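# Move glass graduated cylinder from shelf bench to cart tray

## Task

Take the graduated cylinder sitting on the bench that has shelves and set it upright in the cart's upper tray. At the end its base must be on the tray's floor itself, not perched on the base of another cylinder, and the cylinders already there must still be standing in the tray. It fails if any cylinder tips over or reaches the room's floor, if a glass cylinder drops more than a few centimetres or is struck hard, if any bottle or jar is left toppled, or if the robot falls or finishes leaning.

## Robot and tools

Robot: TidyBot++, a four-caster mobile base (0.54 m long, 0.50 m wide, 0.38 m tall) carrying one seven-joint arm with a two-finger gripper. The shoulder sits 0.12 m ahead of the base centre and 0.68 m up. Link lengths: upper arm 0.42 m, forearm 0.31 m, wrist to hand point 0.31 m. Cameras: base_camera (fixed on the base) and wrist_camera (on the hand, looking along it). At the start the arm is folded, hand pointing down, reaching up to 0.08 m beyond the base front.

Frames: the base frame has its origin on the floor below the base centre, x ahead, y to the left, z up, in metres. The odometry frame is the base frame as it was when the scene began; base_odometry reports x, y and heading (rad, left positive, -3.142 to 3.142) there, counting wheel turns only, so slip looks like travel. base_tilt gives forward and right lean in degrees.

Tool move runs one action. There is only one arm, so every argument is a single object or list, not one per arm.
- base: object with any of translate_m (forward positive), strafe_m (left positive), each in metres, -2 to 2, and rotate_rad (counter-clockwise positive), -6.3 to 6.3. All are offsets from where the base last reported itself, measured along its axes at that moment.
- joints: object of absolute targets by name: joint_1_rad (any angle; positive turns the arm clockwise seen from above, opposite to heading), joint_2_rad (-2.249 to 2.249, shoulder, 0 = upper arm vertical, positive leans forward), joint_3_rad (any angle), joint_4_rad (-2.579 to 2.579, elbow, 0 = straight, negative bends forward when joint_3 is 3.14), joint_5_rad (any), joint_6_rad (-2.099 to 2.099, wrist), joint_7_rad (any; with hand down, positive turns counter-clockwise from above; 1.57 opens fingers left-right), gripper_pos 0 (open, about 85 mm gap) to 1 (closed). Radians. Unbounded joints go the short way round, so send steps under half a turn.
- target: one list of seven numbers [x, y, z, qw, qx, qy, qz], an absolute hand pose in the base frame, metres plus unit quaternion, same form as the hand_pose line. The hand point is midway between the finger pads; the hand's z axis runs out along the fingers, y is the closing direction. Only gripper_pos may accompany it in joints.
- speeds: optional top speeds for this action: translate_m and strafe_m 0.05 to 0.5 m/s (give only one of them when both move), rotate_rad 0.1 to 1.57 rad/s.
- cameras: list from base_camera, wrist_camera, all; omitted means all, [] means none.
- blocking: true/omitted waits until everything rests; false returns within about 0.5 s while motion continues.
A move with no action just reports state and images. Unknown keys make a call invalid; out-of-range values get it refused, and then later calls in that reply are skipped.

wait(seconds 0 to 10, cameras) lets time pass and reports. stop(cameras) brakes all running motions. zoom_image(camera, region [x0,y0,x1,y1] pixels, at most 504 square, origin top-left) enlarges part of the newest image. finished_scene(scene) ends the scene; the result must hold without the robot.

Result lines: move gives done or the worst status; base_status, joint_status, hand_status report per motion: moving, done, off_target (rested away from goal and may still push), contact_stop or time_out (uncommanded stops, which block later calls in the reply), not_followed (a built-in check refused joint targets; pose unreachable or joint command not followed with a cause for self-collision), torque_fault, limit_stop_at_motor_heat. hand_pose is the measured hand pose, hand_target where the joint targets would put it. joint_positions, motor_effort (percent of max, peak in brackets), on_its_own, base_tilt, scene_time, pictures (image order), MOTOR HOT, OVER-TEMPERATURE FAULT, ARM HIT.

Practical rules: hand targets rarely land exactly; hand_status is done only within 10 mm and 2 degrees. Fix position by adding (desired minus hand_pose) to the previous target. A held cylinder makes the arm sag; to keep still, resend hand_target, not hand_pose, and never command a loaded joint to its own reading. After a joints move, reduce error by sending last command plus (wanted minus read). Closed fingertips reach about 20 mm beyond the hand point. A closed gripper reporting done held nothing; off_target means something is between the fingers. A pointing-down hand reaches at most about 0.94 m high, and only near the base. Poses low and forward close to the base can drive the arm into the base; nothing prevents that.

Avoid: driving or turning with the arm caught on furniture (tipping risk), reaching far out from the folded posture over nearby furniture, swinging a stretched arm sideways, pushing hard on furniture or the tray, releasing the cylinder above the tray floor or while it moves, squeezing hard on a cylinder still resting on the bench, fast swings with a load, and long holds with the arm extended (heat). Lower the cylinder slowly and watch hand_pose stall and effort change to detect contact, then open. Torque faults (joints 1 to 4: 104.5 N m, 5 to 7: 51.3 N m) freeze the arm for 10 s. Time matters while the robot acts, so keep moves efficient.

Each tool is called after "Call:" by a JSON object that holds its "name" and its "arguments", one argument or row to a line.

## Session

Call:
{"name": "move", "arguments": {

}}

Scene clock: 0.00 s.
base_odometry: x=+0.000 y=+0.000 heading=+0.000
base_tilt: forward=+0.0 right=-0.4
base_status: not commanded
joint_positions: joint_1_rad=+0.010 joint_2_rad=-0.317 joint_3_rad=+3.137 joint_4_rad=-2.501 joint_5_rad=-0.043 joint_6_rad=-0.904 joint_7_rad=+1.528 gripper_pos=+0.000
joint_status: not commanded
motor_effort: joint_1_rad=+0 joint_2_rad=-2 joint_3_rad=+0 joint_4_rad=+14 joint_5_rad=-1 joint_6_rad=+0 joint_7_rad=+0
hand_pose: x=+0.2618 y=+0.0109 z=+0.5901 quat_wxyz=(-0.017, +0.999, -0.037, +0.027) (m; base frame)
hand_target: x=+0.2617 y=+0.0109 z=+0.5900 quat_wxyz=(-0.017, +0.999, -0.037, +0.026) (m; base frame)
hand_status: not commanded
pictures: base_camera, wrist_camera
camera_calibration:
wrist_camera: T_world_to_cam=[[-0.227574, -0.973755, 0.00325251, 0.0768414], [-0.973382, 0.227391, -0.0286556, 0.324931], [0.0271639, -0.00968722, -0.999584, 0.722844], [0, 0, 0, 1]] pos_world=[0.314133, 0.00794066, 0.731605]

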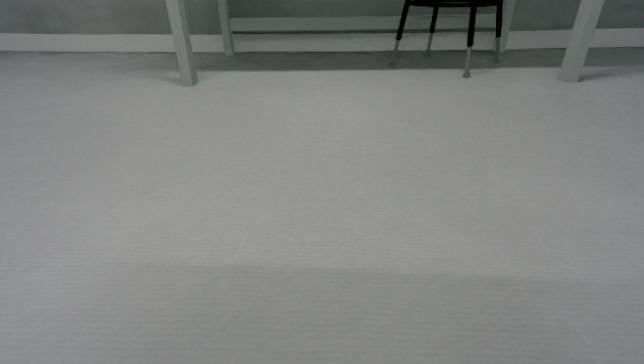

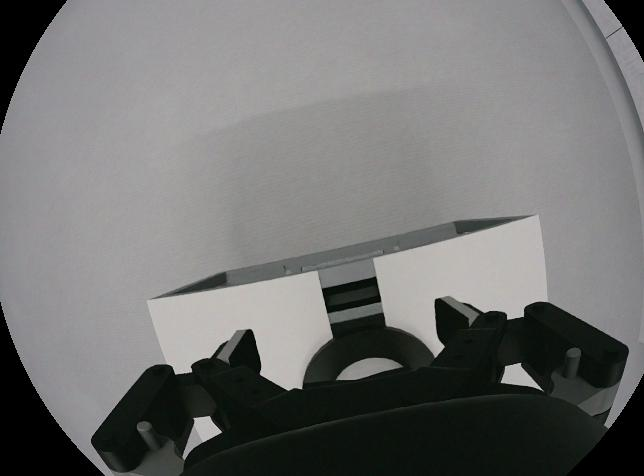

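Call:
{"name": "move", "arguments": {
  "base": {"translate_m": 0.75, "rotate_rad": 0.05},
  "joints": {"joint_1_rad": 0.0, "joint_2_rad": -0.085, "joint_3_rad": 3.14, "joint_4_rad": -1.53, "joint_5_rad": 0.047, "joint_6_rad": -0.33, "joint_7_rad": 1.613}
}}

Scene clock: 3.43 s.
move: done
base_odometry: x=+0.750 y=+0.000 heading=+0.051
base_tilt: forward=+0.0 right=-0.4
base_status: done
joint_positions: joint_1_rad=+0.010 joint_2_rad=-0.103 joint_3_rad=+3.137 joint_4_rad=-1.543 joint_5_rad=-0.031 joint_6_rad=-0.402 joint_7_rad=+1.554 gripper_pos=+0.000
joint_status: all done
motor_effort: joint_1_rad=+0(1) joint_2_rad=-18(20) joint_3_rad=+0(1) joint_4_rad=+22(23) joint_5_rad=-1(2) joint_6_rad=+7(8) joint_7_rad=+0(2)
hand_pose: x=+0.6872 y=+0.0024 z=+1.0578 quat_wxyz=(-0.017, +0.796, -0.016, +0.605) (m; base frame)
hand_target: x=+0.7000 y=-0.0024 z=+1.0775 quat_wxyz=(+0.033, +0.775, +0.029, +0.631) (m; base frame)
hand_status: not commanded
pictures: base_camera, wrist_camera
camera_calibration:
wrist_camera: T_world_to_cam=[[-0.0916495, -0.97921, -0.180965, 0.265289], [-0.280515, 0.199758, -0.938833, 1.24104], [0.955464, -0.0352802, -0.292991, -0.206557], [0, 0, 0, 1]] pos_world=[0.569803, 0.00457845, 1.15262]

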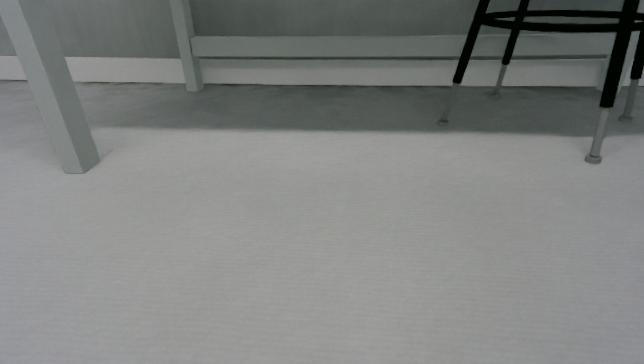

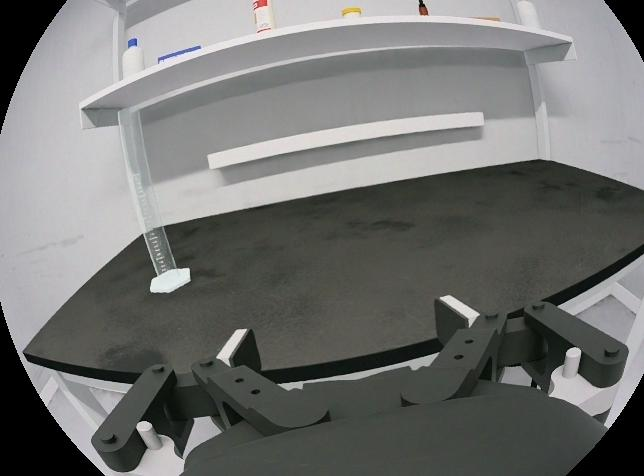

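Call:
{"name": "move", "arguments": {
  "base": {"translate_m": 0.25, "strafe_m": 0.337},
  "joints": {"joint_5_rad": 0.080, "joint_7_rad": 1.632},
  "cameras": ["wrist_camera"]
}}

Scene clock: 11.40 s.
move: done
base_odometry: x=+0.983 y=+0.349 heading=+0.051
base_tilt: forward=+0.0 right=-0.4
base_status: done
joint_positions: joint_1_rad=+0.003 joint_2_rad=-0.098 joint_3_rad=+3.137 joint_4_rad=-1.543 joint_5_rad=+0.010 joint_6_rad=-0.400 joint_7_rad=+1.577 gripper_pos=+0.000
joint_status: all done
motor_effort: joint_1_rad=+0(2) joint_2_rad=-18(21) joint_3_rad=+0(2) joint_4_rad=+21(23) joint_5_rad=-1(1) joint_6_rad=+7(8) joint_7_rad=+0(1)
hand_pose: x=+0.6893 y=+0.0014 z=+1.0559 quat_wxyz=(+0.006, +0.797, +0.006, +0.604) (m; base frame)
hand_target: x=+0.6999 y=-0.0057 z=+1.0777 quat_wxyz=(+0.053, +0.774, +0.046, +0.630) (m; base frame)
hand_status: not commanded
pictures: wrist_camera
camera_calibration:
wrist_camera: T_world_to_cam=[[-0.0840825, -0.989356, -0.118765, 0.193276], [-0.283604, 0.138018, -0.948957, 1.25301], [0.955248, -0.0461084, -0.292191, -0.209898], [0, 0, 0, 1]] pos_world=[0.572116, 0.00860201, 1.15068]

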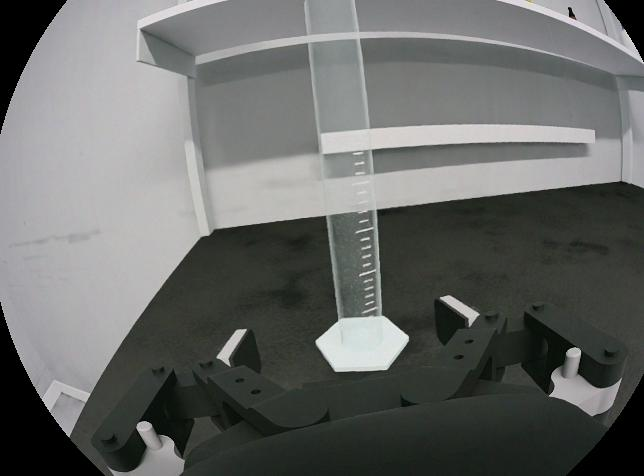

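Call:
{"name": "zoom_image", "arguments": {
  "camera": "wrist_camera",
  "region": [290, 200, 430, 390]
}}

Scaled by 2.653.

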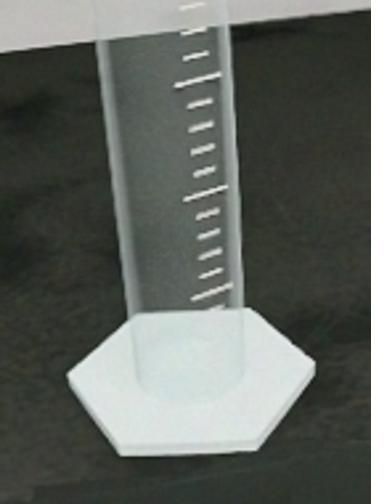

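Call:
{"name": "move", "arguments": {
  "base": {"translate_m": 0.172, "strafe_m": -0.021},
  "speeds": {"translate_m": 0.2},
  "cameras": ["wrist_camera"]
}}

Scene clock: 14.03 s.
move: done
base_odometry: x=+1.156 y=+0.337 heading=+0.051
base_tilt: forward=+0.0 right=-0.4
base_status: done
joint_positions: joint_1_rad=+0.003 joint_2_rad=-0.096 joint_3_rad=+3.137 joint_4_rad=-1.542 joint_5_rad=+0.010 joint_6_rad=-0.399 joint_7_rad=+1.577 gripper_pos=+0.000
joint_status: not commanded
motor_effort: joint_1_rad=+0(1) joint_2_rad=-18(21) joint_3_rad=+0(1) joint_4_rad=+22(22) joint_5_rad=-1(2) joint_6_rad=+8(8) joint_7_rad=+0(1)
hand_pose: x=+0.6903 y=+0.0014 z=+1.0552 quat_wxyz=(+0.006, +0.797, +0.006, +0.604) (m; base frame)
hand_target: x=+0.6999 y=-0.0057 z=+1.0777 quat_wxyz=(+0.053, +0.774, +0.046, +0.630) (m; base frame)
hand_status: not commanded
pictures: wrist_camera
camera_calibration:
wrist_camera: T_world_to_cam=[[-0.0841892, -0.989356, -0.118692, 0.193262], [-0.284528, 0.138024, -0.94868, 1.25291], [0.954964, -0.0460976, -0.293119, -0.209834], [0, 0, 0, 1]] pos_world=[0.573143, 0.0086004, 1.15004]

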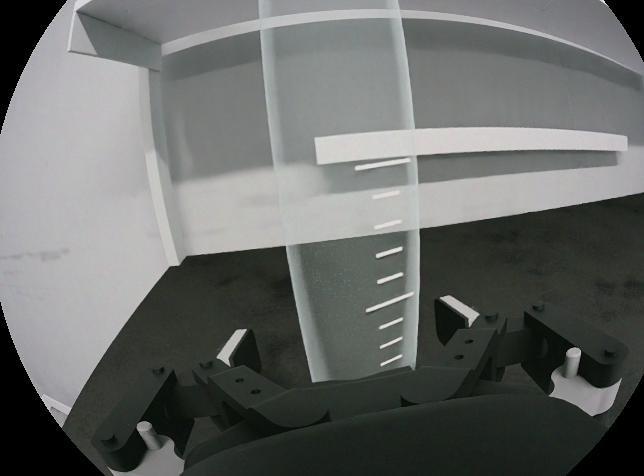

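Call:
{"name": "zoom_image", "arguments": {
  "camera": "wrist_camera",
  "region": [210, 260, 490, 400]
}}

Scaled by 1.800.

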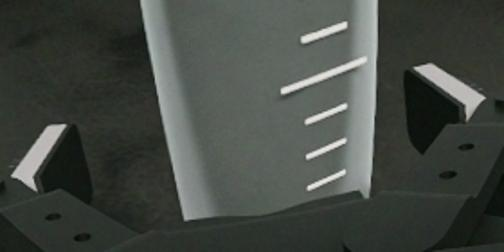

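Call:
{"name": "move", "arguments": {
  "base": {"strafe_m": -0.006},
  "joints": {"gripper_pos": 0.4},
  "cameras": ["wrist_camera"]
}}

Scene clock: 16.10 s.
move: done
base_odometry: x=+1.156 y=+0.331 heading=+0.051
base_tilt: forward=+0.0 right=-0.4
base_status: done
joint_positions: joint_1_rad=+0.003 joint_2_rad=-0.096 joint_3_rad=+3.137 joint_4_rad=-1.542 joint_5_rad=+0.010 joint_6_rad=-0.399 joint_7_rad=+1.577 gripper_pos=+0.400
joint_status: all done
motor_effort: joint_1_rad=+0(2) joint_2_rad=-18(19) joint_3_rad=+0(2) joint_4_rad=+22(23) joint_5_rad=-1(2) joint_6_rad=+8(8) joint_7_rad=+0(1)
hand_pose: x=+0.6903 y=+0.0016 z=+1.0552 quat_wxyz=(+0.006, +0.797, +0.006, +0.604) (m; base frame)
hand_target: x=+0.6999 y=-0.0057 z=+1.0777 quat_wxyz=(+0.053, +0.774, +0.046, +0.630) (m; base frame)
hand_status: not commanded
pictures: wrist_camera
camera_calibration:
wrist_camera: T_world_to_cam=[[-0.0838361, -0.989391, -0.118645, 0.193164], [-0.28449, 0.137873, -0.948713, 1.25293], [0.955006, -0.0457831, -0.29303, -0.209945], [0, 0, 0, 1]] pos_world=[0.573138, 0.00875742, 1.15007]

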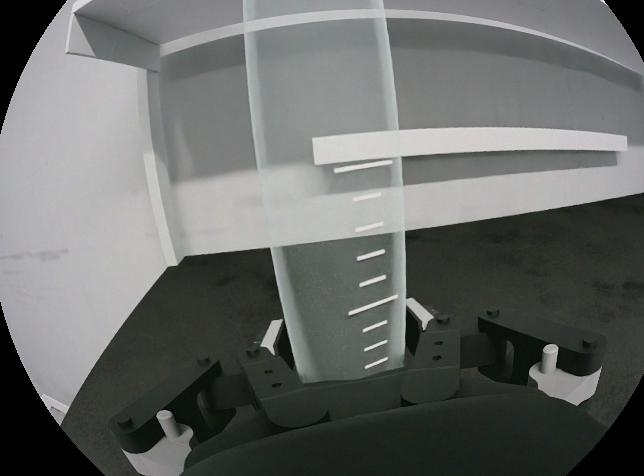

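Call:
{"name": "move", "arguments": {
  "joints": {"gripper_pos": 0.58},
  "cameras": ["wrist_camera"]
}}

Scene clock: 16.77 s.
move: off_target
base_odometry: x=+1.156 y=+0.331 heading=+0.051
base_tilt: forward=+0.0 right=-0.4
base_status: not commanded
joint_positions: joint_1_rad=+0.003 joint_2_rad=-0.096 joint_3_rad=+3.137 joint_4_rad=-1.542 joint_5_rad=+0.010 joint_6_rad=-0.398 joint_7_rad=+1.577 gripper_pos=+0.544
joint_status: gripper_pos off_target (ended at +0.544, target +0.580)
motor_effort: joint_1_rad=+0(1) joint_2_rad=-19(19) joint_3_rad=+0(0) joint_4_rad=+22(23) joint_5_rad=-1(1) joint_6_rad=+9(9) joint_7_rad=+0(1)
hand_pose: x=+0.6903 y=+0.0016 z=+1.0555 quat_wxyz=(+0.006, +0.797, +0.006, +0.604) (m; base frame)
hand_target: x=+0.6999 y=-0.0057 z=+1.0777 quat_wxyz=(+0.053, +0.774, +0.046, +0.630) (m; base frame)
hand_status: not commanded
pictures: wrist_camera
camera_calibration:
wrist_camera: T_world_to_cam=[[-0.0837294, -0.989392, -0.118717, 0.193213], [-0.28369, 0.137873, -0.948953, 1.25296], [0.955254, -0.0457764, -0.292224, -0.210929], [0, 0, 0, 1]] pos_world=[0.57312, 0.00875864, 1.1503]

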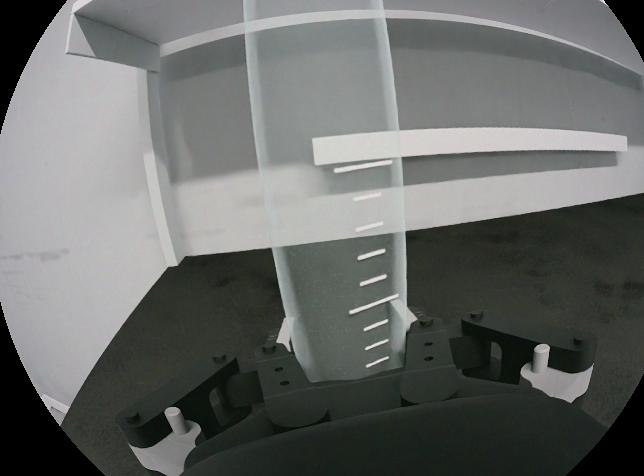

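Call:
{"name": "zoom_image", "arguments": {
  "camera": "wrist_camera",
  "region": [230, 270, 470, 400]
}}

Scaled by 2.100.

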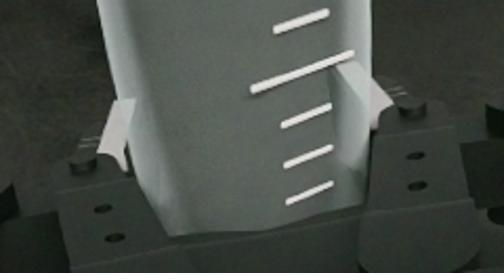

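Call:
{"name": "move", "arguments": {
  "joints": {"gripper_pos": 0.42},
  "cameras": []
}}

Call:
{"name": "move", "arguments": {
  "base": {"translate_m": -0.02},
  "cameras": ["wrist_camera"]
}}

Scene clock: 18.43 s.
move: done
base_odometry: x=+1.156 y=+0.331 heading=+0.051
base_tilt: forward=+0.0 right=-0.4
base_status: not commanded
joint_positions: joint_1_rad=+0.003 joint_2_rad=-0.096 joint_3_rad=+3.137 joint_4_rad=-1.542 joint_5_rad=+0.010 joint_6_rad=-0.398 joint_7_rad=+1.577 gripper_pos=+0.420
joint_status: all done
motor_effort: joint_1_rad=+1(1) joint_2_rad=-18(20) joint_3_rad=+0(0) joint_4_rad=+22(23) joint_5_rad=-1(1) joint_6_rad=+8(9) joint_7_rad=+0(0)
hand_pose: x=+0.6904 y=+0.0016 z=+1.0560 quat_wxyz=(+0.006, +0.797, +0.006, +0.604) (m; base frame)
hand_target: x=+0.6999 y=-0.0057 z=+1.0777 quat_wxyz=(+0.053, +0.774, +0.046, +0.630) (m; base frame)
hand_status: not commanded
pictures: none
No camera images: "cameras" was empty.

Scene clock: 19.17 s.
move: done
base_odometry: x=+1.136 y=+0.330 heading=+0.051
base_tilt: forward=+0.0 right=-0.4
base_status: done
joint_positions: joint_1_rad=+0.003 joint_2_rad=-0.099 joint_3_rad=+3.137 joint_4_rad=-1.541 joint_5_rad=+0.010 joint_6_rad=-0.397 joint_7_rad=+1.577 gripper_pos=+0.420
joint_status: not commanded
motor_effort: joint_1_rad=+0(1) joint_2_rad=-18(22) joint_3_rad=+0(1) joint_4_rad=+22(23) joint_5_rad=-1(1) joint_6_rad=+8(8) joint_7_rad=+0(1)
hand_pose: x=+0.6893 y=+0.0016 z=+1.0581 quat_wxyz=(+0.006, +0.795, +0.006, +0.606) (m; base frame)
hand_target: x=+0.6999 y=-0.0057 z=+1.0777 quat_wxyz=(+0.053, +0.774, +0.046, +0.630) (m; base frame)
hand_status: not commanded
pictures: wrist_camera
camera_calibration:
wrist_camera: T_world_to_cam=[[-0.0831309, -0.989393, -0.119124, 0.193461], [-0.278999, 0.137865, -0.950344, 1.25337], [0.956686, -0.0457673, -0.2875, -0.21519], [0, 0, 0, 1]] pos_world=[0.571641, 0.00876441, 1.15231]

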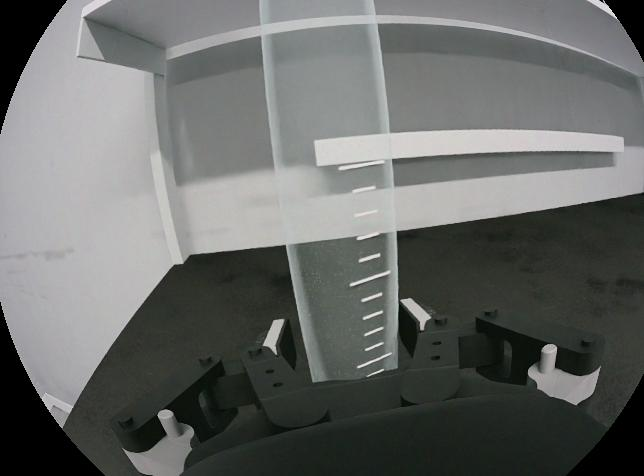

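Call:
{"name": "move", "arguments": {
  "joints": {"gripper_pos": 0.6},
  "cameras": []
}}

Call:
{"name": "move", "arguments": {
  "joints": {"joint_2_rad": -0.04, "joint_4_rad": -1.245, "joint_6_rad": -0.67},
  "cameras": ["wrist_camera"]
}}

Scene clock: 21.27 s.
move: off_target
base_odometry: x=+1.136 y=+0.330 heading=+0.051
base_tilt: forward=+0.0 right=-0.4
base_status: not commanded
joint_positions: joint_1_rad=+0.003 joint_2_rad=-0.099 joint_3_rad=+3.137 joint_4_rad=-1.541 joint_5_rad=+0.010 joint_6_rad=-0.396 joint_7_rad=+1.577 gripper_pos=+0.558
joint_status: gripper_pos off_target (ended at +0.558, target +0.600)
motor_effort: joint_1_rad=+0(1) joint_2_rad=-18(19) joint_3_rad=+0(0) joint_4_rad=+22(23) joint_5_rad=-1(1) joint_6_rad=+8(8) joint_7_rad=+0(1)
hand_pose: x=+0.6894 y=+0.0016 z=+1.0587 quat_wxyz=(+0.006, +0.795, +0.006, +0.607) (m; base frame)
hand_target: x=+0.6999 y=-0.0057 z=+1.0777 quat_wxyz=(+0.053, +0.774, +0.046, +0.630) (m; base frame)
hand_status: not commanded
pictures: none
No camera images: "cameras" was empty.

Scene clock: 22.93 s.
move: done
base_odometry: x=+1.136 y=+0.330 heading=+0.051
base_tilt: forward=+0.0 right=-0.4
base_status: not commanded
joint_positions: joint_1_rad=+0.003 joint_2_rad=-0.059 joint_3_rad=+3.137 joint_4_rad=-1.269 joint_5_rad=+0.010 joint_6_rad=-0.627 joint_7_rad=+1.577 gripper_pos=+0.558
joint_status: all done
motor_effort: joint_1_rad=+0(1) joint_2_rad=-21(22) joint_3_rad=+0(0) joint_4_rad=+24(27) joint_5_rad=-1(2) joint_6_rad=+9(10) joint_7_rad=+0(1)
hand_pose: x=+0.6886 y=+0.0009 z=+1.1310 quat_wxyz=(+0.006, +0.795, +0.005, +0.607) (m; base frame)
hand_target: x=+0.6925 y=-0.0132 z=+1.1220 quat_wxyz=(+0.056, +0.805, +0.036, +0.590) (m; base frame)
hand_status: not commanded
pictures: wrist_camera
camera_calibration:
wrist_camera: T_world_to_cam=[[-0.0850858, -0.989106, -0.120121, 0.203877], [-0.27615, 0.139246, -0.950974, 1.32131], [0.957341, -0.0477429, -0.284989, -0.196892], [0, 0, 0, 1]] pos_world=[0.57072, 0.00826852, 1.22491]

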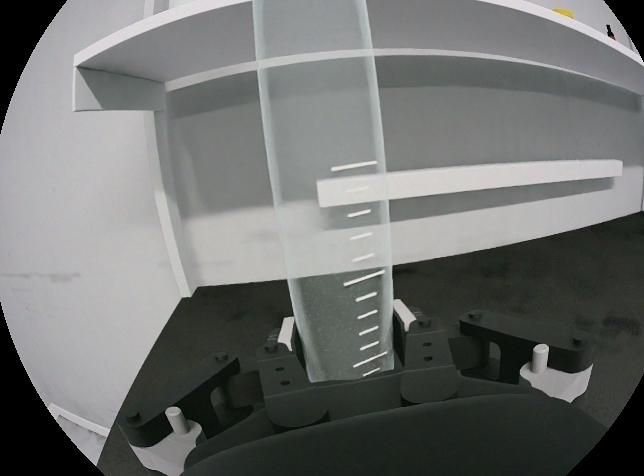

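Call:
{"name": "move", "arguments": {
  "base": {"translate_m": -0.5},
  "speeds": {"translate_m": 0.35},
  "cameras": ["base_camera"]
}}

Call:
{"name": "move", "arguments": {
  "base": {"translate_m": -0.35, "rotate_rad": 1.3},
  "speeds": {"translate_m": 0.35, "rotate_rad": 0.6}
}}

Scene clock: 26.43 s.
move: done
base_odometry: x=+0.637 y=+0.304 heading=+0.052
base_tilt: forward=+0.0 right=-0.4
base_status: done
joint_positions: joint_1_rad=+0.003 joint_2_rad=-0.044 joint_3_rad=+3.137 joint_4_rad=-1.268 joint_5_rad=+0.010 joint_6_rad=-0.631 joint_7_rad=+1.577 gripper_pos=+0.558
joint_status: not commanded
motor_effort: joint_1_rad=+0(1) joint_2_rad=-22(24) joint_3_rad=+0(1) joint_4_rad=+23(24) joint_5_rad=-1(1) joint_6_rad=+9(10) joint_7_rad=+0(1)
hand_pose: x=+0.6947 y=+0.0009 z=+1.1219 quat_wxyz=(+0.006, +0.800, +0.005, +0.600) (m; base frame)
hand_target: x=+0.6925 y=-0.0132 z=+1.1220 quat_wxyz=(+0.056, +0.805, +0.036, +0.590) (m; base frame)
hand_status: not commanded
pictures: base_camera

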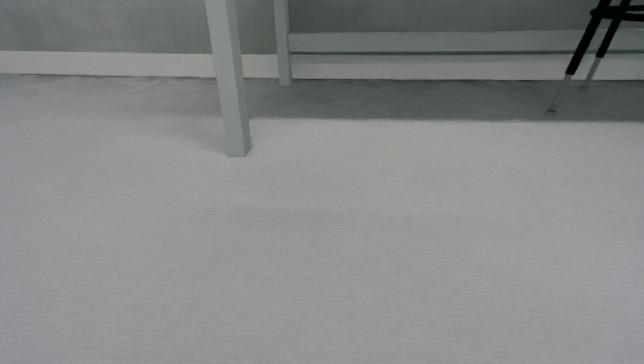

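Scene clock: 29.33 s.
move: done
base_odometry: x=+0.287 y=+0.286 heading=+1.351
base_tilt: forward=+0.0 right=-0.4
base_status: done
joint_positions: joint_1_rad=-0.002 joint_2_rad=-0.040 joint_3_rad=+3.139 joint_4_rad=-1.268 joint_5_rad=+0.012 joint_6_rad=-0.631 joint_7_rad=+1.577 gripper_pos=+0.558
joint_status: not commanded
motor_effort: joint_1_rad=+0(3) joint_2_rad=-22(26) joint_3_rad=+0(3) joint_4_rad=+23(24) joint_5_rad=-1(2) joint_6_rad=+9(10) joint_7_rad=+0(1)
hand_pose: x=+0.6968 y=+0.0022 z=+1.1190 quat_wxyz=(+0.006, +0.802, +0.006, +0.598) (m; base frame)
hand_target: x=+0.6925 y=-0.0132 z=+1.1220 quat_wxyz=(+0.056, +0.805, +0.036, +0.590) (m; base frame)
hand_status: not commanded
pictures: base_camera, wrist_camera
camera_calibration:
wrist_camera: T_world_to_cam=[[-0.0855654, -0.989439, -0.117003, 0.201255], [-0.298385, 0.137492, -0.944491, 1.32016], [0.950603, -0.0459037, -0.306998, -0.178786], [0, 0, 0, 1]] pos_world=[0.581088, 0.00941193, 1.21553]

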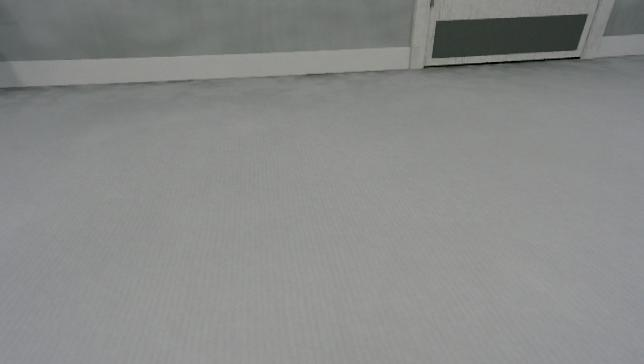

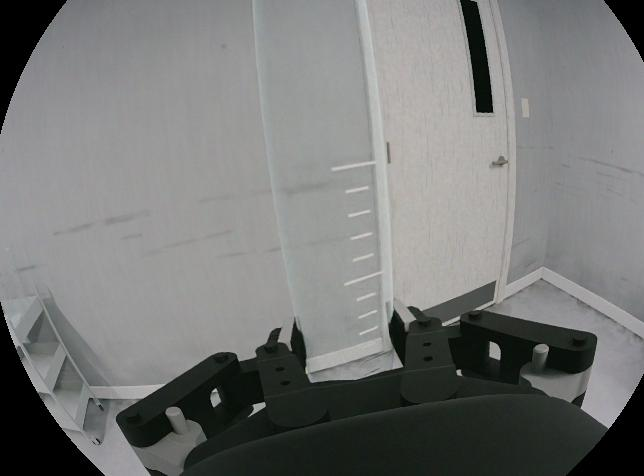

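Call:
{"name": "move", "arguments": {
  "base": {"rotate_rad": 1.0},
  "speeds": {"rotate_rad": 0.7}
}}

Scene clock: 31.67 s.
move: done
base_odometry: x=+0.287 y=+0.286 heading=+2.351
base_tilt: forward=+0.0 right=-0.4
base_status: done
joint_positions: joint_1_rad=-0.002 joint_2_rad=-0.040 joint_3_rad=+3.140 joint_4_rad=-1.268 joint_5_rad=+0.013 joint_6_rad=-0.632 joint_7_rad=+1.577 gripper_pos=+0.558
joint_status: not commanded
motor_effort: joint_1_rad=+0(3) joint_2_rad=-22(23) joint_3_rad=+0(3) joint_4_rad=+23(24) joint_5_rad=+0(2) joint_6_rad=+9(10) joint_7_rad=+0(1)
hand_pose: x=+0.6968 y=+0.0011 z=+1.1190 quat_wxyz=(+0.007, +0.802, +0.006, +0.598) (m; base frame)
hand_target: x=+0.6925 y=-0.0132 z=+1.1220 quat_wxyz=(+0.056, +0.805, +0.036, +0.590) (m; base frame)
hand_status: not commanded
pictures: base_camera, wrist_camera
camera_calibration:
wrist_camera: T_world_to_cam=[[-0.0873425, -0.989411, -0.115919, 0.200245], [-0.298192, 0.136995, -0.944624, 1.3203], [0.950501, -0.0479398, -0.307, -0.178776], [0, 0, 0, 1]] pos_world=[0.581121, 0.0086786, 1.21552]

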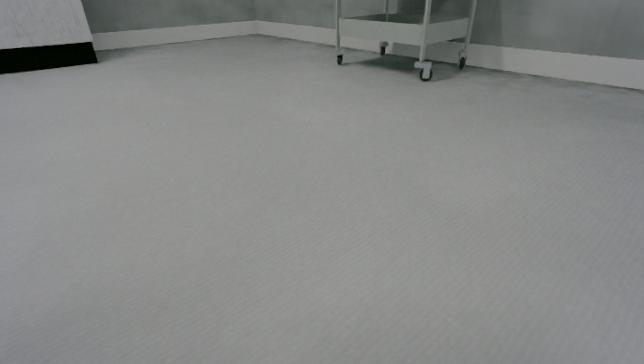

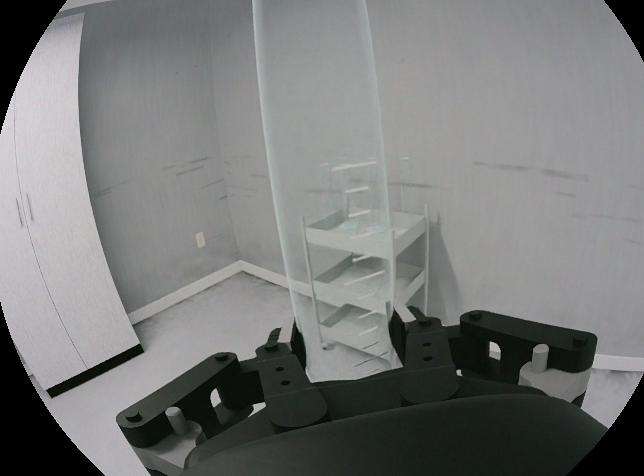

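Call:
{"name": "move", "arguments": {
  "base": {"translate_m": 1.02, "strafe_m": 0.79, "rotate_rad": -0.78},
  "speeds": {"translate_m": 0.4, "rotate_rad": 0.4}
}}

Scene clock: 37.13 s.
move: done
base_odometry: x=-0.992 y=+0.456 heading=+1.570
base_tilt: forward=+0.0 right=-0.4
base_status: done
joint_positions: joint_1_rad=+0.001 joint_2_rad=-0.039 joint_3_rad=+3.141 joint_4_rad=-1.268 joint_5_rad=+0.014 joint_6_rad=-0.632 joint_7_rad=+1.577 gripper_pos=+0.558
joint_status: not commanded
motor_effort: joint_1_rad=+0(3) joint_2_rad=-22(26) joint_3_rad=+0(3) joint_4_rad=+23(24) joint_5_rad=+0(2) joint_6_rad=+9(10) joint_7_rad=+0(1)
hand_pose: x=+0.6969 y=-0.0010 z=+1.1187 quat_wxyz=(+0.008, +0.802, +0.005, +0.597) (m; base frame)
hand_target: x=+0.6925 y=-0.0132 z=+1.1220 quat_wxyz=(+0.056, +0.805, +0.036, +0.590) (m; base frame)
hand_status: not commanded
pictures: base_camera, wrist_camera
camera_calibration:
wrist_camera: T_world_to_cam=[[-0.0911149, -0.989136, -0.115363, 0.200102], [-0.298429, 0.137642, -0.944455, 1.32039], [0.950073, -0.0516262, -0.307728, -0.177874], [0, 0, 0, 1]] pos_world=[0.581268, 0.00700493, 1.21539]

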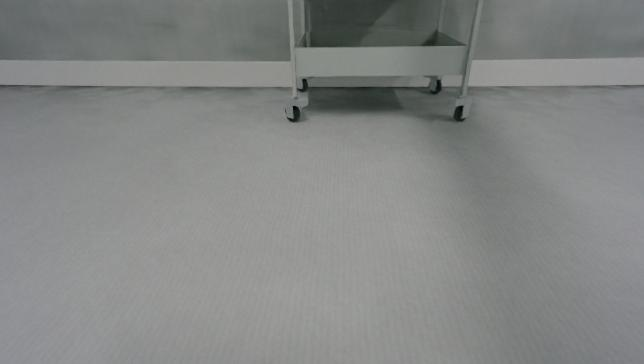

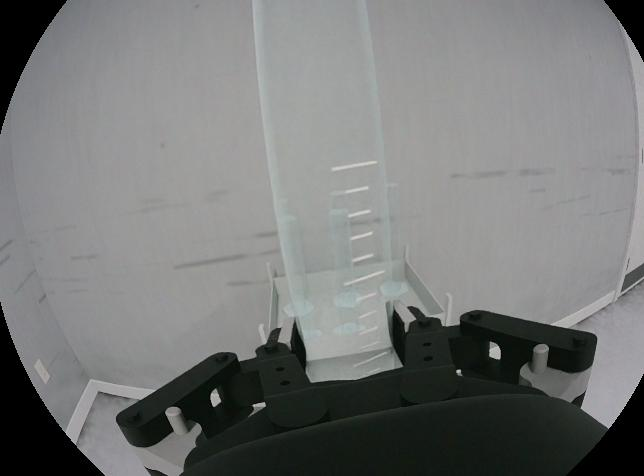

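Call:
{"name": "zoom_image", "arguments": {
  "camera": "wrist_camera",
  "region": [250, 180, 460, 380]
}}

Scaled by 2.400.

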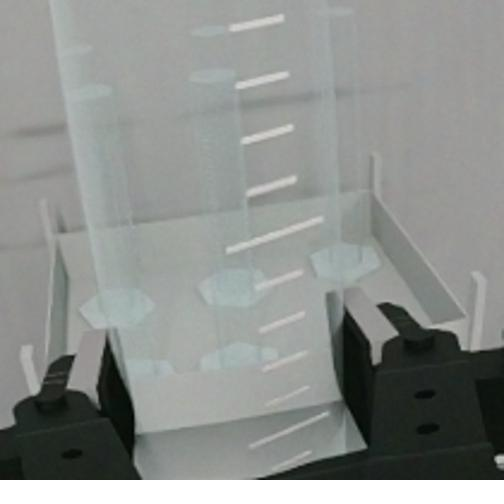

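Call:
{"name": "move", "arguments": {
  "base": {"strafe_m": -0.165}
}}

Call:
{"name": "zoom_image", "arguments": {
  "camera": "wrist_camera",
  "region": [230, 180, 440, 380]
}}

Scene clock: 39.67 s.
move: done
base_odometry: x=-0.827 y=+0.456 heading=+1.570
base_tilt: forward=+0.0 right=-0.4
base_status: done
joint_positions: joint_1_rad=+0.004 joint_2_rad=-0.039 joint_3_rad=+3.143 joint_4_rad=-1.267 joint_5_rad=+0.014 joint_6_rad=-0.633 joint_7_rad=+1.577 gripper_pos=+0.558
joint_status: not commanded
motor_effort: joint_1_rad=+0(3) joint_2_rad=-22(24) joint_3_rad=+0(3) joint_4_rad=+23(24) joint_5_rad=+0(2) joint_6_rad=+9(10) joint_7_rad=+0(1)
hand_pose: x=+0.6968 y=-0.0046 z=+1.1186 quat_wxyz=(+0.010, +0.802, +0.002, +0.597) (m; base frame)
hand_target: x=+0.6925 y=-0.0132 z=+1.1220 quat_wxyz=(+0.056, +0.805, +0.036, +0.590) (m; base frame)
hand_status: not commanded
pictures: base_camera, wrist_camera
camera_calibration:
wrist_camera: T_world_to_cam=[[-0.0972355, -0.988628, -0.114714, 0.20011], [-0.298261, 0.138908, -0.944323, 1.32051], [0.949519, -0.0576069, -0.308376, -0.176962], [0, 0, 0, 1]] pos_world=[0.581344, 0.00420991, 1.21537]

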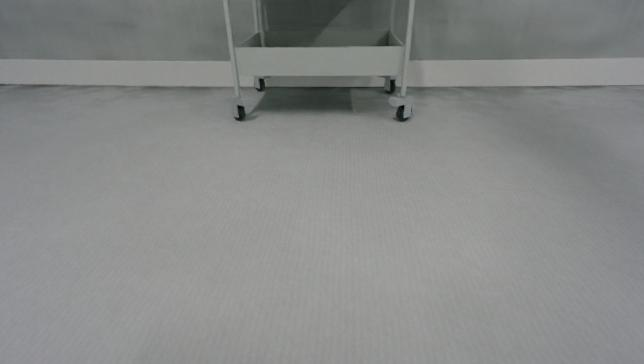

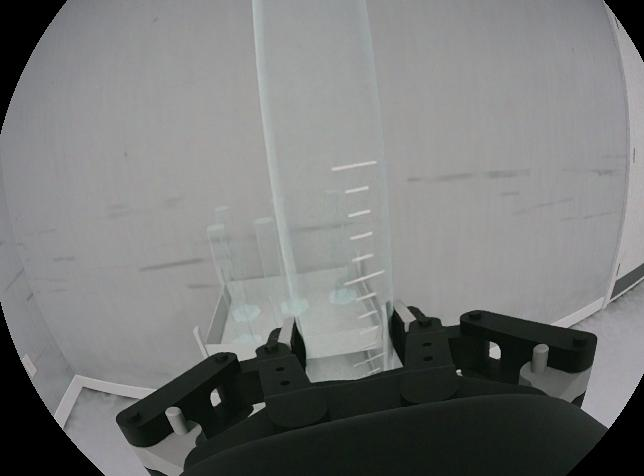

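Scaled by 2.400.

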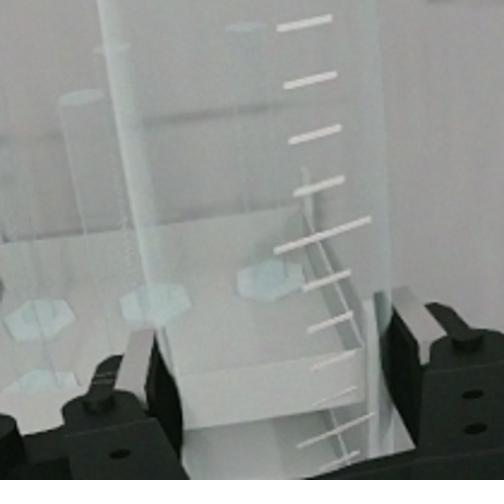

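Call:
{"name": "move", "arguments": {
  "base": {"translate_m": 0.35, "strafe_m": -0.012},
  "speeds": {"translate_m": 0.3},
  "joints": {"joint_2_rad": -0.055, "joint_4_rad": -1.854, "joint_6_rad": 0.025}
}}

Call:
{"name": "zoom_image", "arguments": {
  "camera": "wrist_camera",
  "region": [200, 180, 480, 420]
}}

Scene clock: 43.03 s.
move: done
base_odometry: x=-0.814 y=+0.806 heading=+1.570
base_tilt: forward=+0.0 right=-0.4
base_status: done
joint_positions: joint_1_rad=+0.004 joint_2_rad=-0.043 joint_3_rad=+3.143 joint_4_rad=-1.850 joint_5_rad=+0.014 joint_6_rad=-0.064 joint_7_rad=+1.577 gripper_pos=+0.558
joint_status: all done
motor_effort: joint_1_rad=+0(1) joint_2_rad=-22(26) joint_3_rad=+0(1) joint_4_rad=+24(26) joint_5_rad=-1(2) joint_6_rad=+9(11) joint_7_rad=+0(1)
hand_pose: x=+0.7038 y=-0.0023 z=+0.9368 quat_wxyz=(+0.008, +0.805, +0.006, +0.594) (m; base frame)
hand_target: x=+0.7069 y=+0.0029 z=+0.9680 quat_wxyz=(+0.043, +0.773, +0.056, +0.630) (m; base frame)
hand_status: not commanded
pictures: base_camera, wrist_camera
camera_calibration:
wrist_camera: T_world_to_cam=[[-0.0903329, -0.98942, -0.113524, 0.17624], [-0.307637, 0.136137, -0.941714, 1.15473], [0.947206, -0.0501437, -0.31668, -0.230089], [0, 0, 0, 1]] pos_world=[0.589101, 0.00563625, 1.03457]

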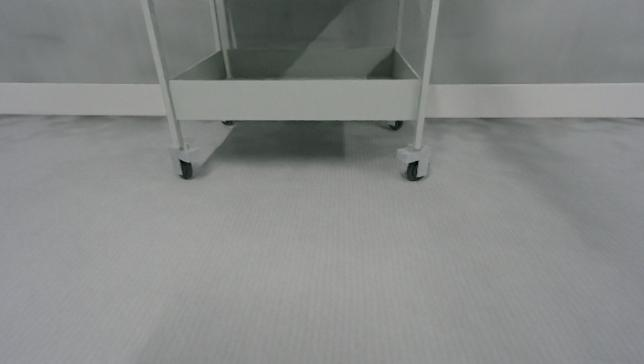

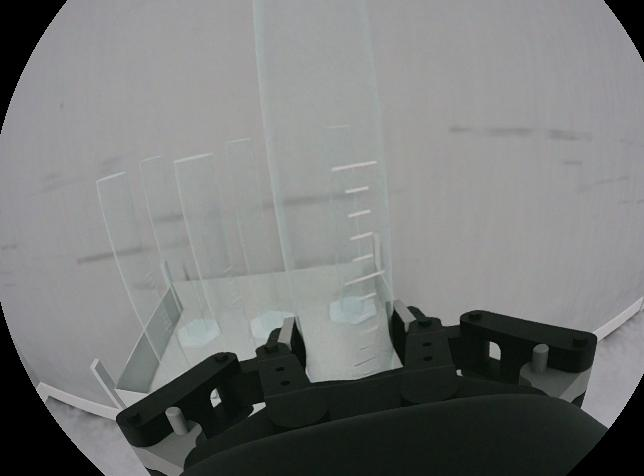

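Scaled by 1.800.

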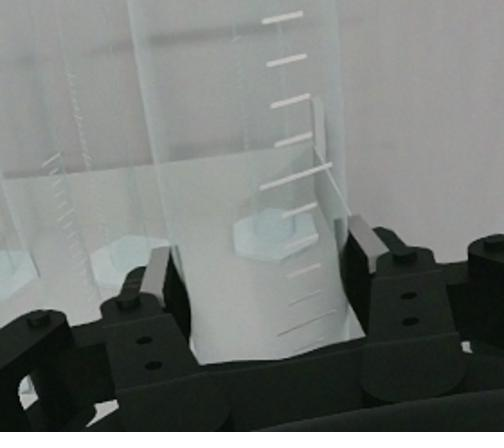

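Call:
{"name": "move", "arguments": {
  "base": {"translate_m": 0.27},
  "speeds": {"translate_m": 0.2},
  "joints": {"joint_6_rad": 0.06}
}}

Call:
{"name": "zoom_image", "arguments": {
  "camera": "wrist_camera",
  "region": [180, 180, 480, 440]
}}

Scene clock: 45.97 s.
move: done
base_odometry: x=-0.814 y=+1.077 heading=+1.570
base_tilt: forward=+0.0 right=-0.4
base_status: done
joint_positions: joint_1_rad=+0.004 joint_2_rad=-0.046 joint_3_rad=+3.143 joint_4_rad=-1.855 joint_5_rad=+0.014 joint_6_rad=-0.021 joint_7_rad=+1.577 gripper_pos=+0.558
joint_status: all done
motor_effort: joint_1_rad=+0(1) joint_2_rad=-22(25) joint_3_rad=+0(1) joint_4_rad=+23(25) joint_5_rad=+0(2) joint_6_rad=+9(10) joint_7_rad=+0(1)
hand_pose: x=+0.7060 y=-0.0021 z=+0.9486 quat_wxyz=(+0.008, +0.792, +0.006, +0.610) (m; base frame)
hand_target: x=+0.7089 y=+0.0038 z=+0.9786 quat_wxyz=(+0.043, +0.762, +0.056, +0.644) (m; base frame)
hand_status: not commanded
pictures: base_camera, wrist_camera
camera_calibration:
wrist_camera: T_world_to_cam=[[-0.0850383, -0.989481, -0.117026, 0.177526], [-0.268951, 0.135887, -0.95352, 1.15031], [0.959393, -0.0496115, -0.277677, -0.274061], [0, 0, 0, 1]] pos_world=[0.587405, 0.00574999, 1.04152]

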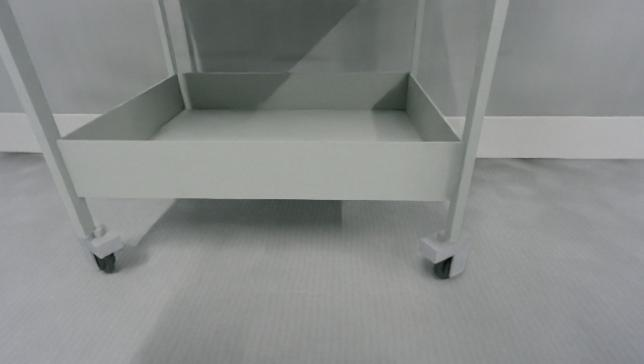

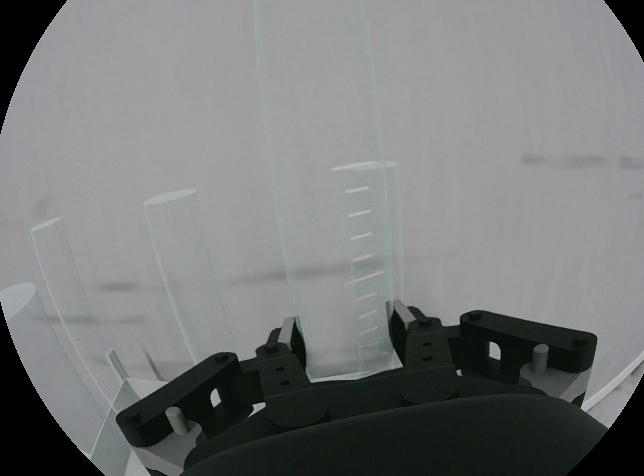

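Scaled by 1.680.

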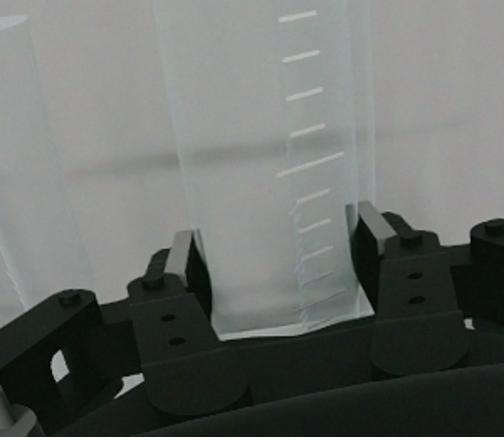

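Call:
{"name": "move", "arguments": {
  "joints": {"joint_2_rad": 0.04, "joint_4_rad": -2.075, "joint_6_rad": 0.342}
}}

Call:
{"name": "zoom_image", "arguments": {
  "camera": "wrist_camera",
  "region": [180, 180, 480, 440]
}}

Scene clock: 48.87 s.
move: done
base_odometry: x=-0.814 y=+1.077 heading=+1.570
base_tilt: forward=+0.0 right=-0.4
base_status: not commanded
joint_positions: joint_1_rad=+0.004 joint_2_rad=+0.031 joint_3_rad=+3.143 joint_4_rad=-2.079 joint_5_rad=+0.014 joint_6_rad=+0.254 joint_7_rad=+1.577 gripper_pos=+0.558
joint_status: all done
motor_effort: joint_1_rad=+0(1) joint_2_rad=-23(25) joint_3_rad=+0(0) joint_4_rad=+22(25) joint_5_rad=-1(2) joint_6_rad=+10(10) joint_7_rad=+0(1)
hand_pose: x=+0.7007 y=-0.0008 z=+0.8533 quat_wxyz=(+0.006, +0.800, +0.007, +0.599) (m; base frame)
hand_target: x=+0.7095 y=+0.0106 z=+0.8767 quat_wxyz=(+0.032, +0.773, +0.062, +0.631) (m; base frame)
hand_status: not commanded
pictures: base_camera, wrist_camera
camera_calibration:
wrist_camera: T_world_to_cam=[[-0.0845627, -0.98961, -0.116283, 0.166213], [-0.294687, 0.136319, -0.945821, 1.06939], [0.951845, -0.045714, -0.303153, -0.268317], [0, 0, 0, 1]] pos_world=[0.584587, 0.0064417, 0.949439]

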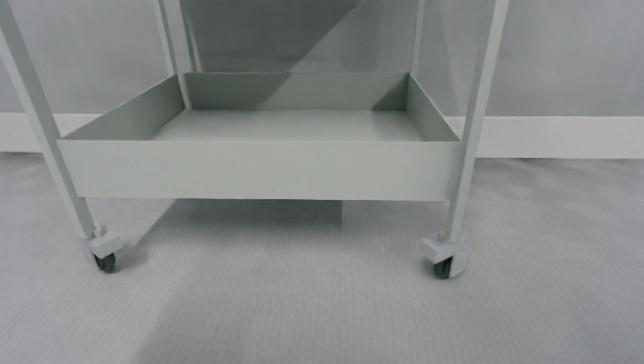

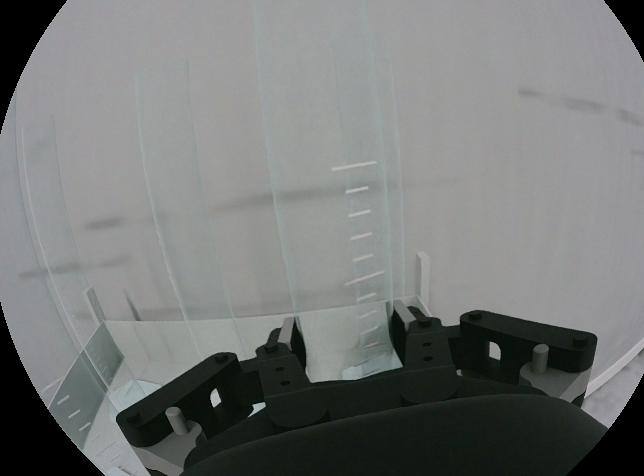

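Scaled by 1.680.

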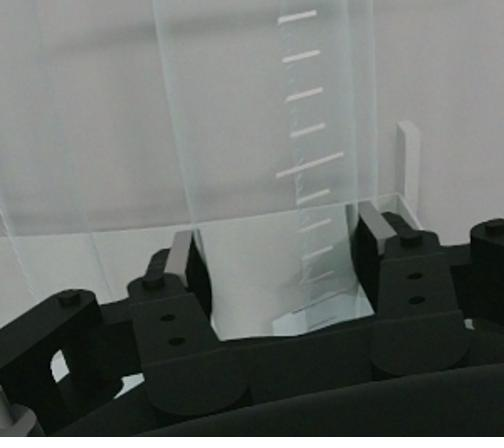

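Call:
{"name": "move", "arguments": {
  "joints": {"joint_2_rad": 0.1, "joint_4_rad": -2.163, "joint_6_rad": 0.494},
  "cameras": ["wrist_camera"]
}}

Scene clock: 50.57 s.
move: done
base_odometry: x=-0.814 y=+1.077 heading=+1.570
base_tilt: forward=+0.0 right=-0.4
base_status: not commanded
joint_positions: joint_1_rad=+0.004 joint_2_rad=+0.089 joint_3_rad=+3.143 joint_4_rad=-2.164 joint_5_rad=+0.014 joint_6_rad=+0.409 joint_7_rad=+1.577 gripper_pos=+0.558
joint_status: all done
motor_effort: joint_1_rad=+0(1) joint_2_rad=-24(26) joint_3_rad=+0(0) joint_4_rad=+19(23) joint_5_rad=+0(2) joint_6_rad=+10(11) joint_7_rad=+0(1)
hand_pose: x=+0.7000 y=-0.0002 z=+0.8186 quat_wxyz=(+0.005, +0.797, +0.007, +0.604) (m; base frame)
hand_target: x=+0.7079 y=+0.0141 z=+0.8382 quat_wxyz=(+0.026, +0.771, +0.063, +0.633) (m; base frame)
hand_status: not commanded
pictures: wrist_camera
camera_calibration:
wrist_camera: T_world_to_cam=[[-0.0813907, -0.989628, -0.11837, 0.162258], [-0.28377, 0.136858, -0.949076, 1.03128], [0.955432, -0.0436562, -0.291965, -0.289761], [0, 0, 0, 1]] pos_world=[0.582699, 0.00678717, 0.913368]

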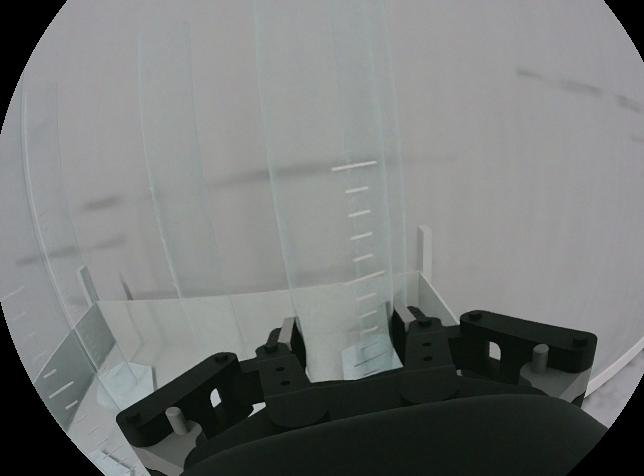

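Call:
{"name": "move", "arguments": {
  "joints": {"joint_2_rad": 0.13, "joint_4_rad": -2.194, "joint_6_rad": 0.555},
  "cameras": ["wrist_camera"]
}}

Scene clock: 51.73 s.
move: done
base_odometry: x=-0.814 y=+1.077 heading=+1.570
base_tilt: forward=+0.0 right=-0.4
base_status: not commanded
joint_positions: joint_1_rad=+0.004 joint_2_rad=+0.115 joint_3_rad=+3.143 joint_4_rad=-2.193 joint_5_rad=+0.014 joint_6_rad=+0.476 joint_7_rad=+1.577 gripper_pos=+0.558
joint_status: all done
motor_effort: joint_1_rad=+0(0) joint_2_rad=-24(25) joint_3_rad=+0(0) joint_4_rad=+19(21) joint_5_rad=-1(2) joint_6_rad=+9(11) joint_7_rad=+0(1)
hand_pose: x=+0.7007 y=+0.0001 z=+0.8083 quat_wxyz=(+0.005, +0.793, +0.007, +0.609) (m; base frame)
hand_target: x=+0.7077 y=+0.0154 z=+0.8223 quat_wxyz=(+0.024, +0.771, +0.064, +0.633) (m; base frame)
hand_status: not commanded
pictures: wrist_camera
camera_calibration:
wrist_camera: T_world_to_cam=[[-0.079161, -0.989625, -0.119898, 0.161034], [-0.271852, 0.137147, -0.952516, 1.01607], [0.959078, -0.0428077, -0.279888, -0.305789], [0, 0, 0, 1]] pos_world=[0.582243, 0.0069225, 0.90154]

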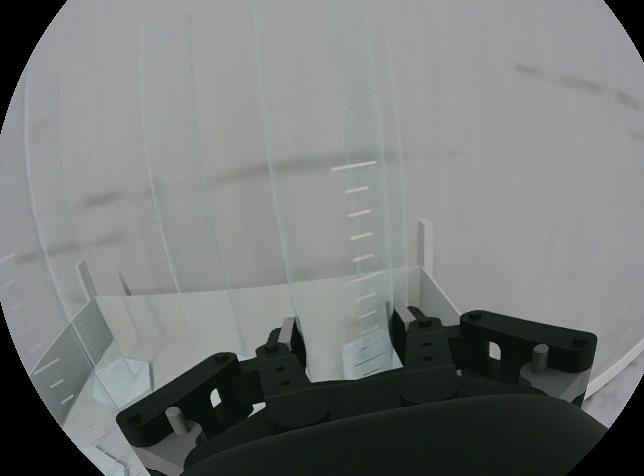

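Call:
{"name": "move", "arguments": {
  "joints": {"joint_2_rad": 0.152, "joint_4_rad": -2.217, "joint_6_rad": 0.597},
  "cameras": ["wrist_camera"]
}}

Scene clock: 52.63 s.
move: done
base_odometry: x=-0.814 y=+1.077 heading=+1.570
base_tilt: forward=+0.0 right=-0.4
base_status: not commanded
joint_positions: joint_1_rad=+0.004 joint_2_rad=+0.126 joint_3_rad=+3.143 joint_4_rad=-2.209 joint_5_rad=+0.014 joint_6_rad=+0.525 joint_7_rad=+1.577 gripper_pos=+0.558
joint_status: all done
motor_effort: joint_1_rad=+0(1) joint_2_rad=-23(24) joint_3_rad=+0(1) joint_4_rad=+19(20) joint_5_rad=-1(1) joint_6_rad=+9(10) joint_7_rad=+0(1)
hand_pose: x=+0.7012 y=+0.0003 z=+0.8077 quat_wxyz=(+0.005, +0.786, +0.007, +0.618) (m; base frame)
hand_target: x=+0.7067 y=+0.0162 z=+0.8100 quat_wxyz=(+0.022, +0.772, +0.064, +0.632) (m; base frame)
hand_status: not commanded
pictures: wrist_camera
camera_calibration:
wrist_camera: T_world_to_cam=[[-0.0760864, -0.989624, -0.121882, 0.160638], [-0.251661, 0.137339, -0.958021, 1.0059], [0.96482, -0.0422194, -0.259499, -0.326905], [0, 0, 0, 1]] pos_world=[0.580772, 0.00702032, 0.89842]

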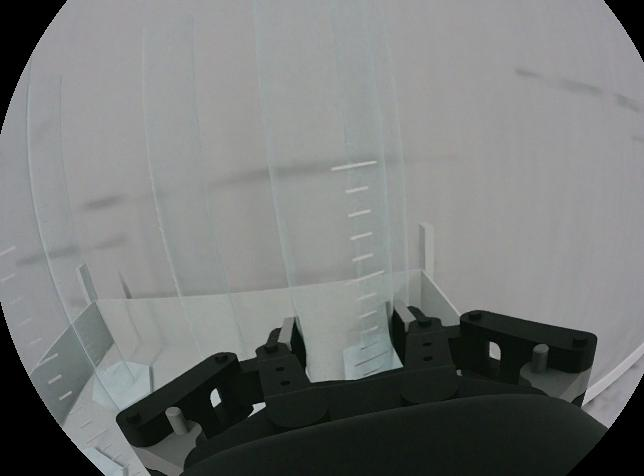

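Call:
{"name": "move", "arguments": {
  "joints": {"joint_2_rad": 0.165, "joint_4_rad": -2.23, "joint_6_rad": 0.597},
  "cameras": ["wrist_camera"]
}}

Scene clock: 53.60 s.
move: done
base_odometry: x=-0.814 y=+1.077 heading=+1.570
base_tilt: forward=+0.0 right=-0.4
base_status: not commanded
joint_positions: joint_1_rad=+0.004 joint_2_rad=+0.129 joint_3_rad=+3.143 joint_4_rad=-2.212 joint_5_rad=+0.014 joint_6_rad=+0.534 joint_7_rad=+1.577 gripper_pos=+0.558
joint_status: all done
motor_effort: joint_1_rad=-1(1) joint_2_rad=-21(23) joint_3_rad=-1(1) joint_4_rad=+16(18) joint_5_rad=-1(1) joint_6_rad=+8(8) joint_7_rad=+0(1)
hand_pose: x=+0.7015 y=+0.0003 z=+0.8074 quat_wxyz=(+0.005, +0.785, +0.007, +0.619) (m; base frame)
hand_target: x=+0.7044 y=+0.0162 z=+0.7956 quat_wxyz=(+0.021, +0.780, +0.064, +0.622) (m; base frame)
hand_status: not commanded
pictures: wrist_camera
camera_calibration:
wrist_camera: T_world_to_cam=[[-0.0756079, -0.989623, -0.122186, 0.160563], [-0.248582, 0.137375, -0.95882, 1.00415], [0.965655, -0.0421211, -0.256389, -0.330383], [0, 0, 0, 1]] pos_world=[0.58079, 0.00703514, 0.897712]

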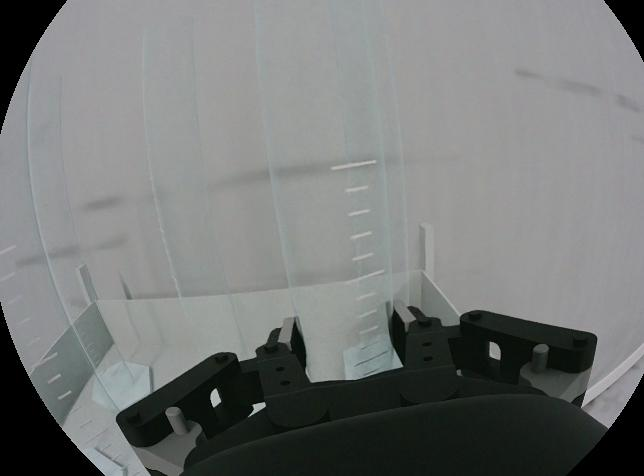

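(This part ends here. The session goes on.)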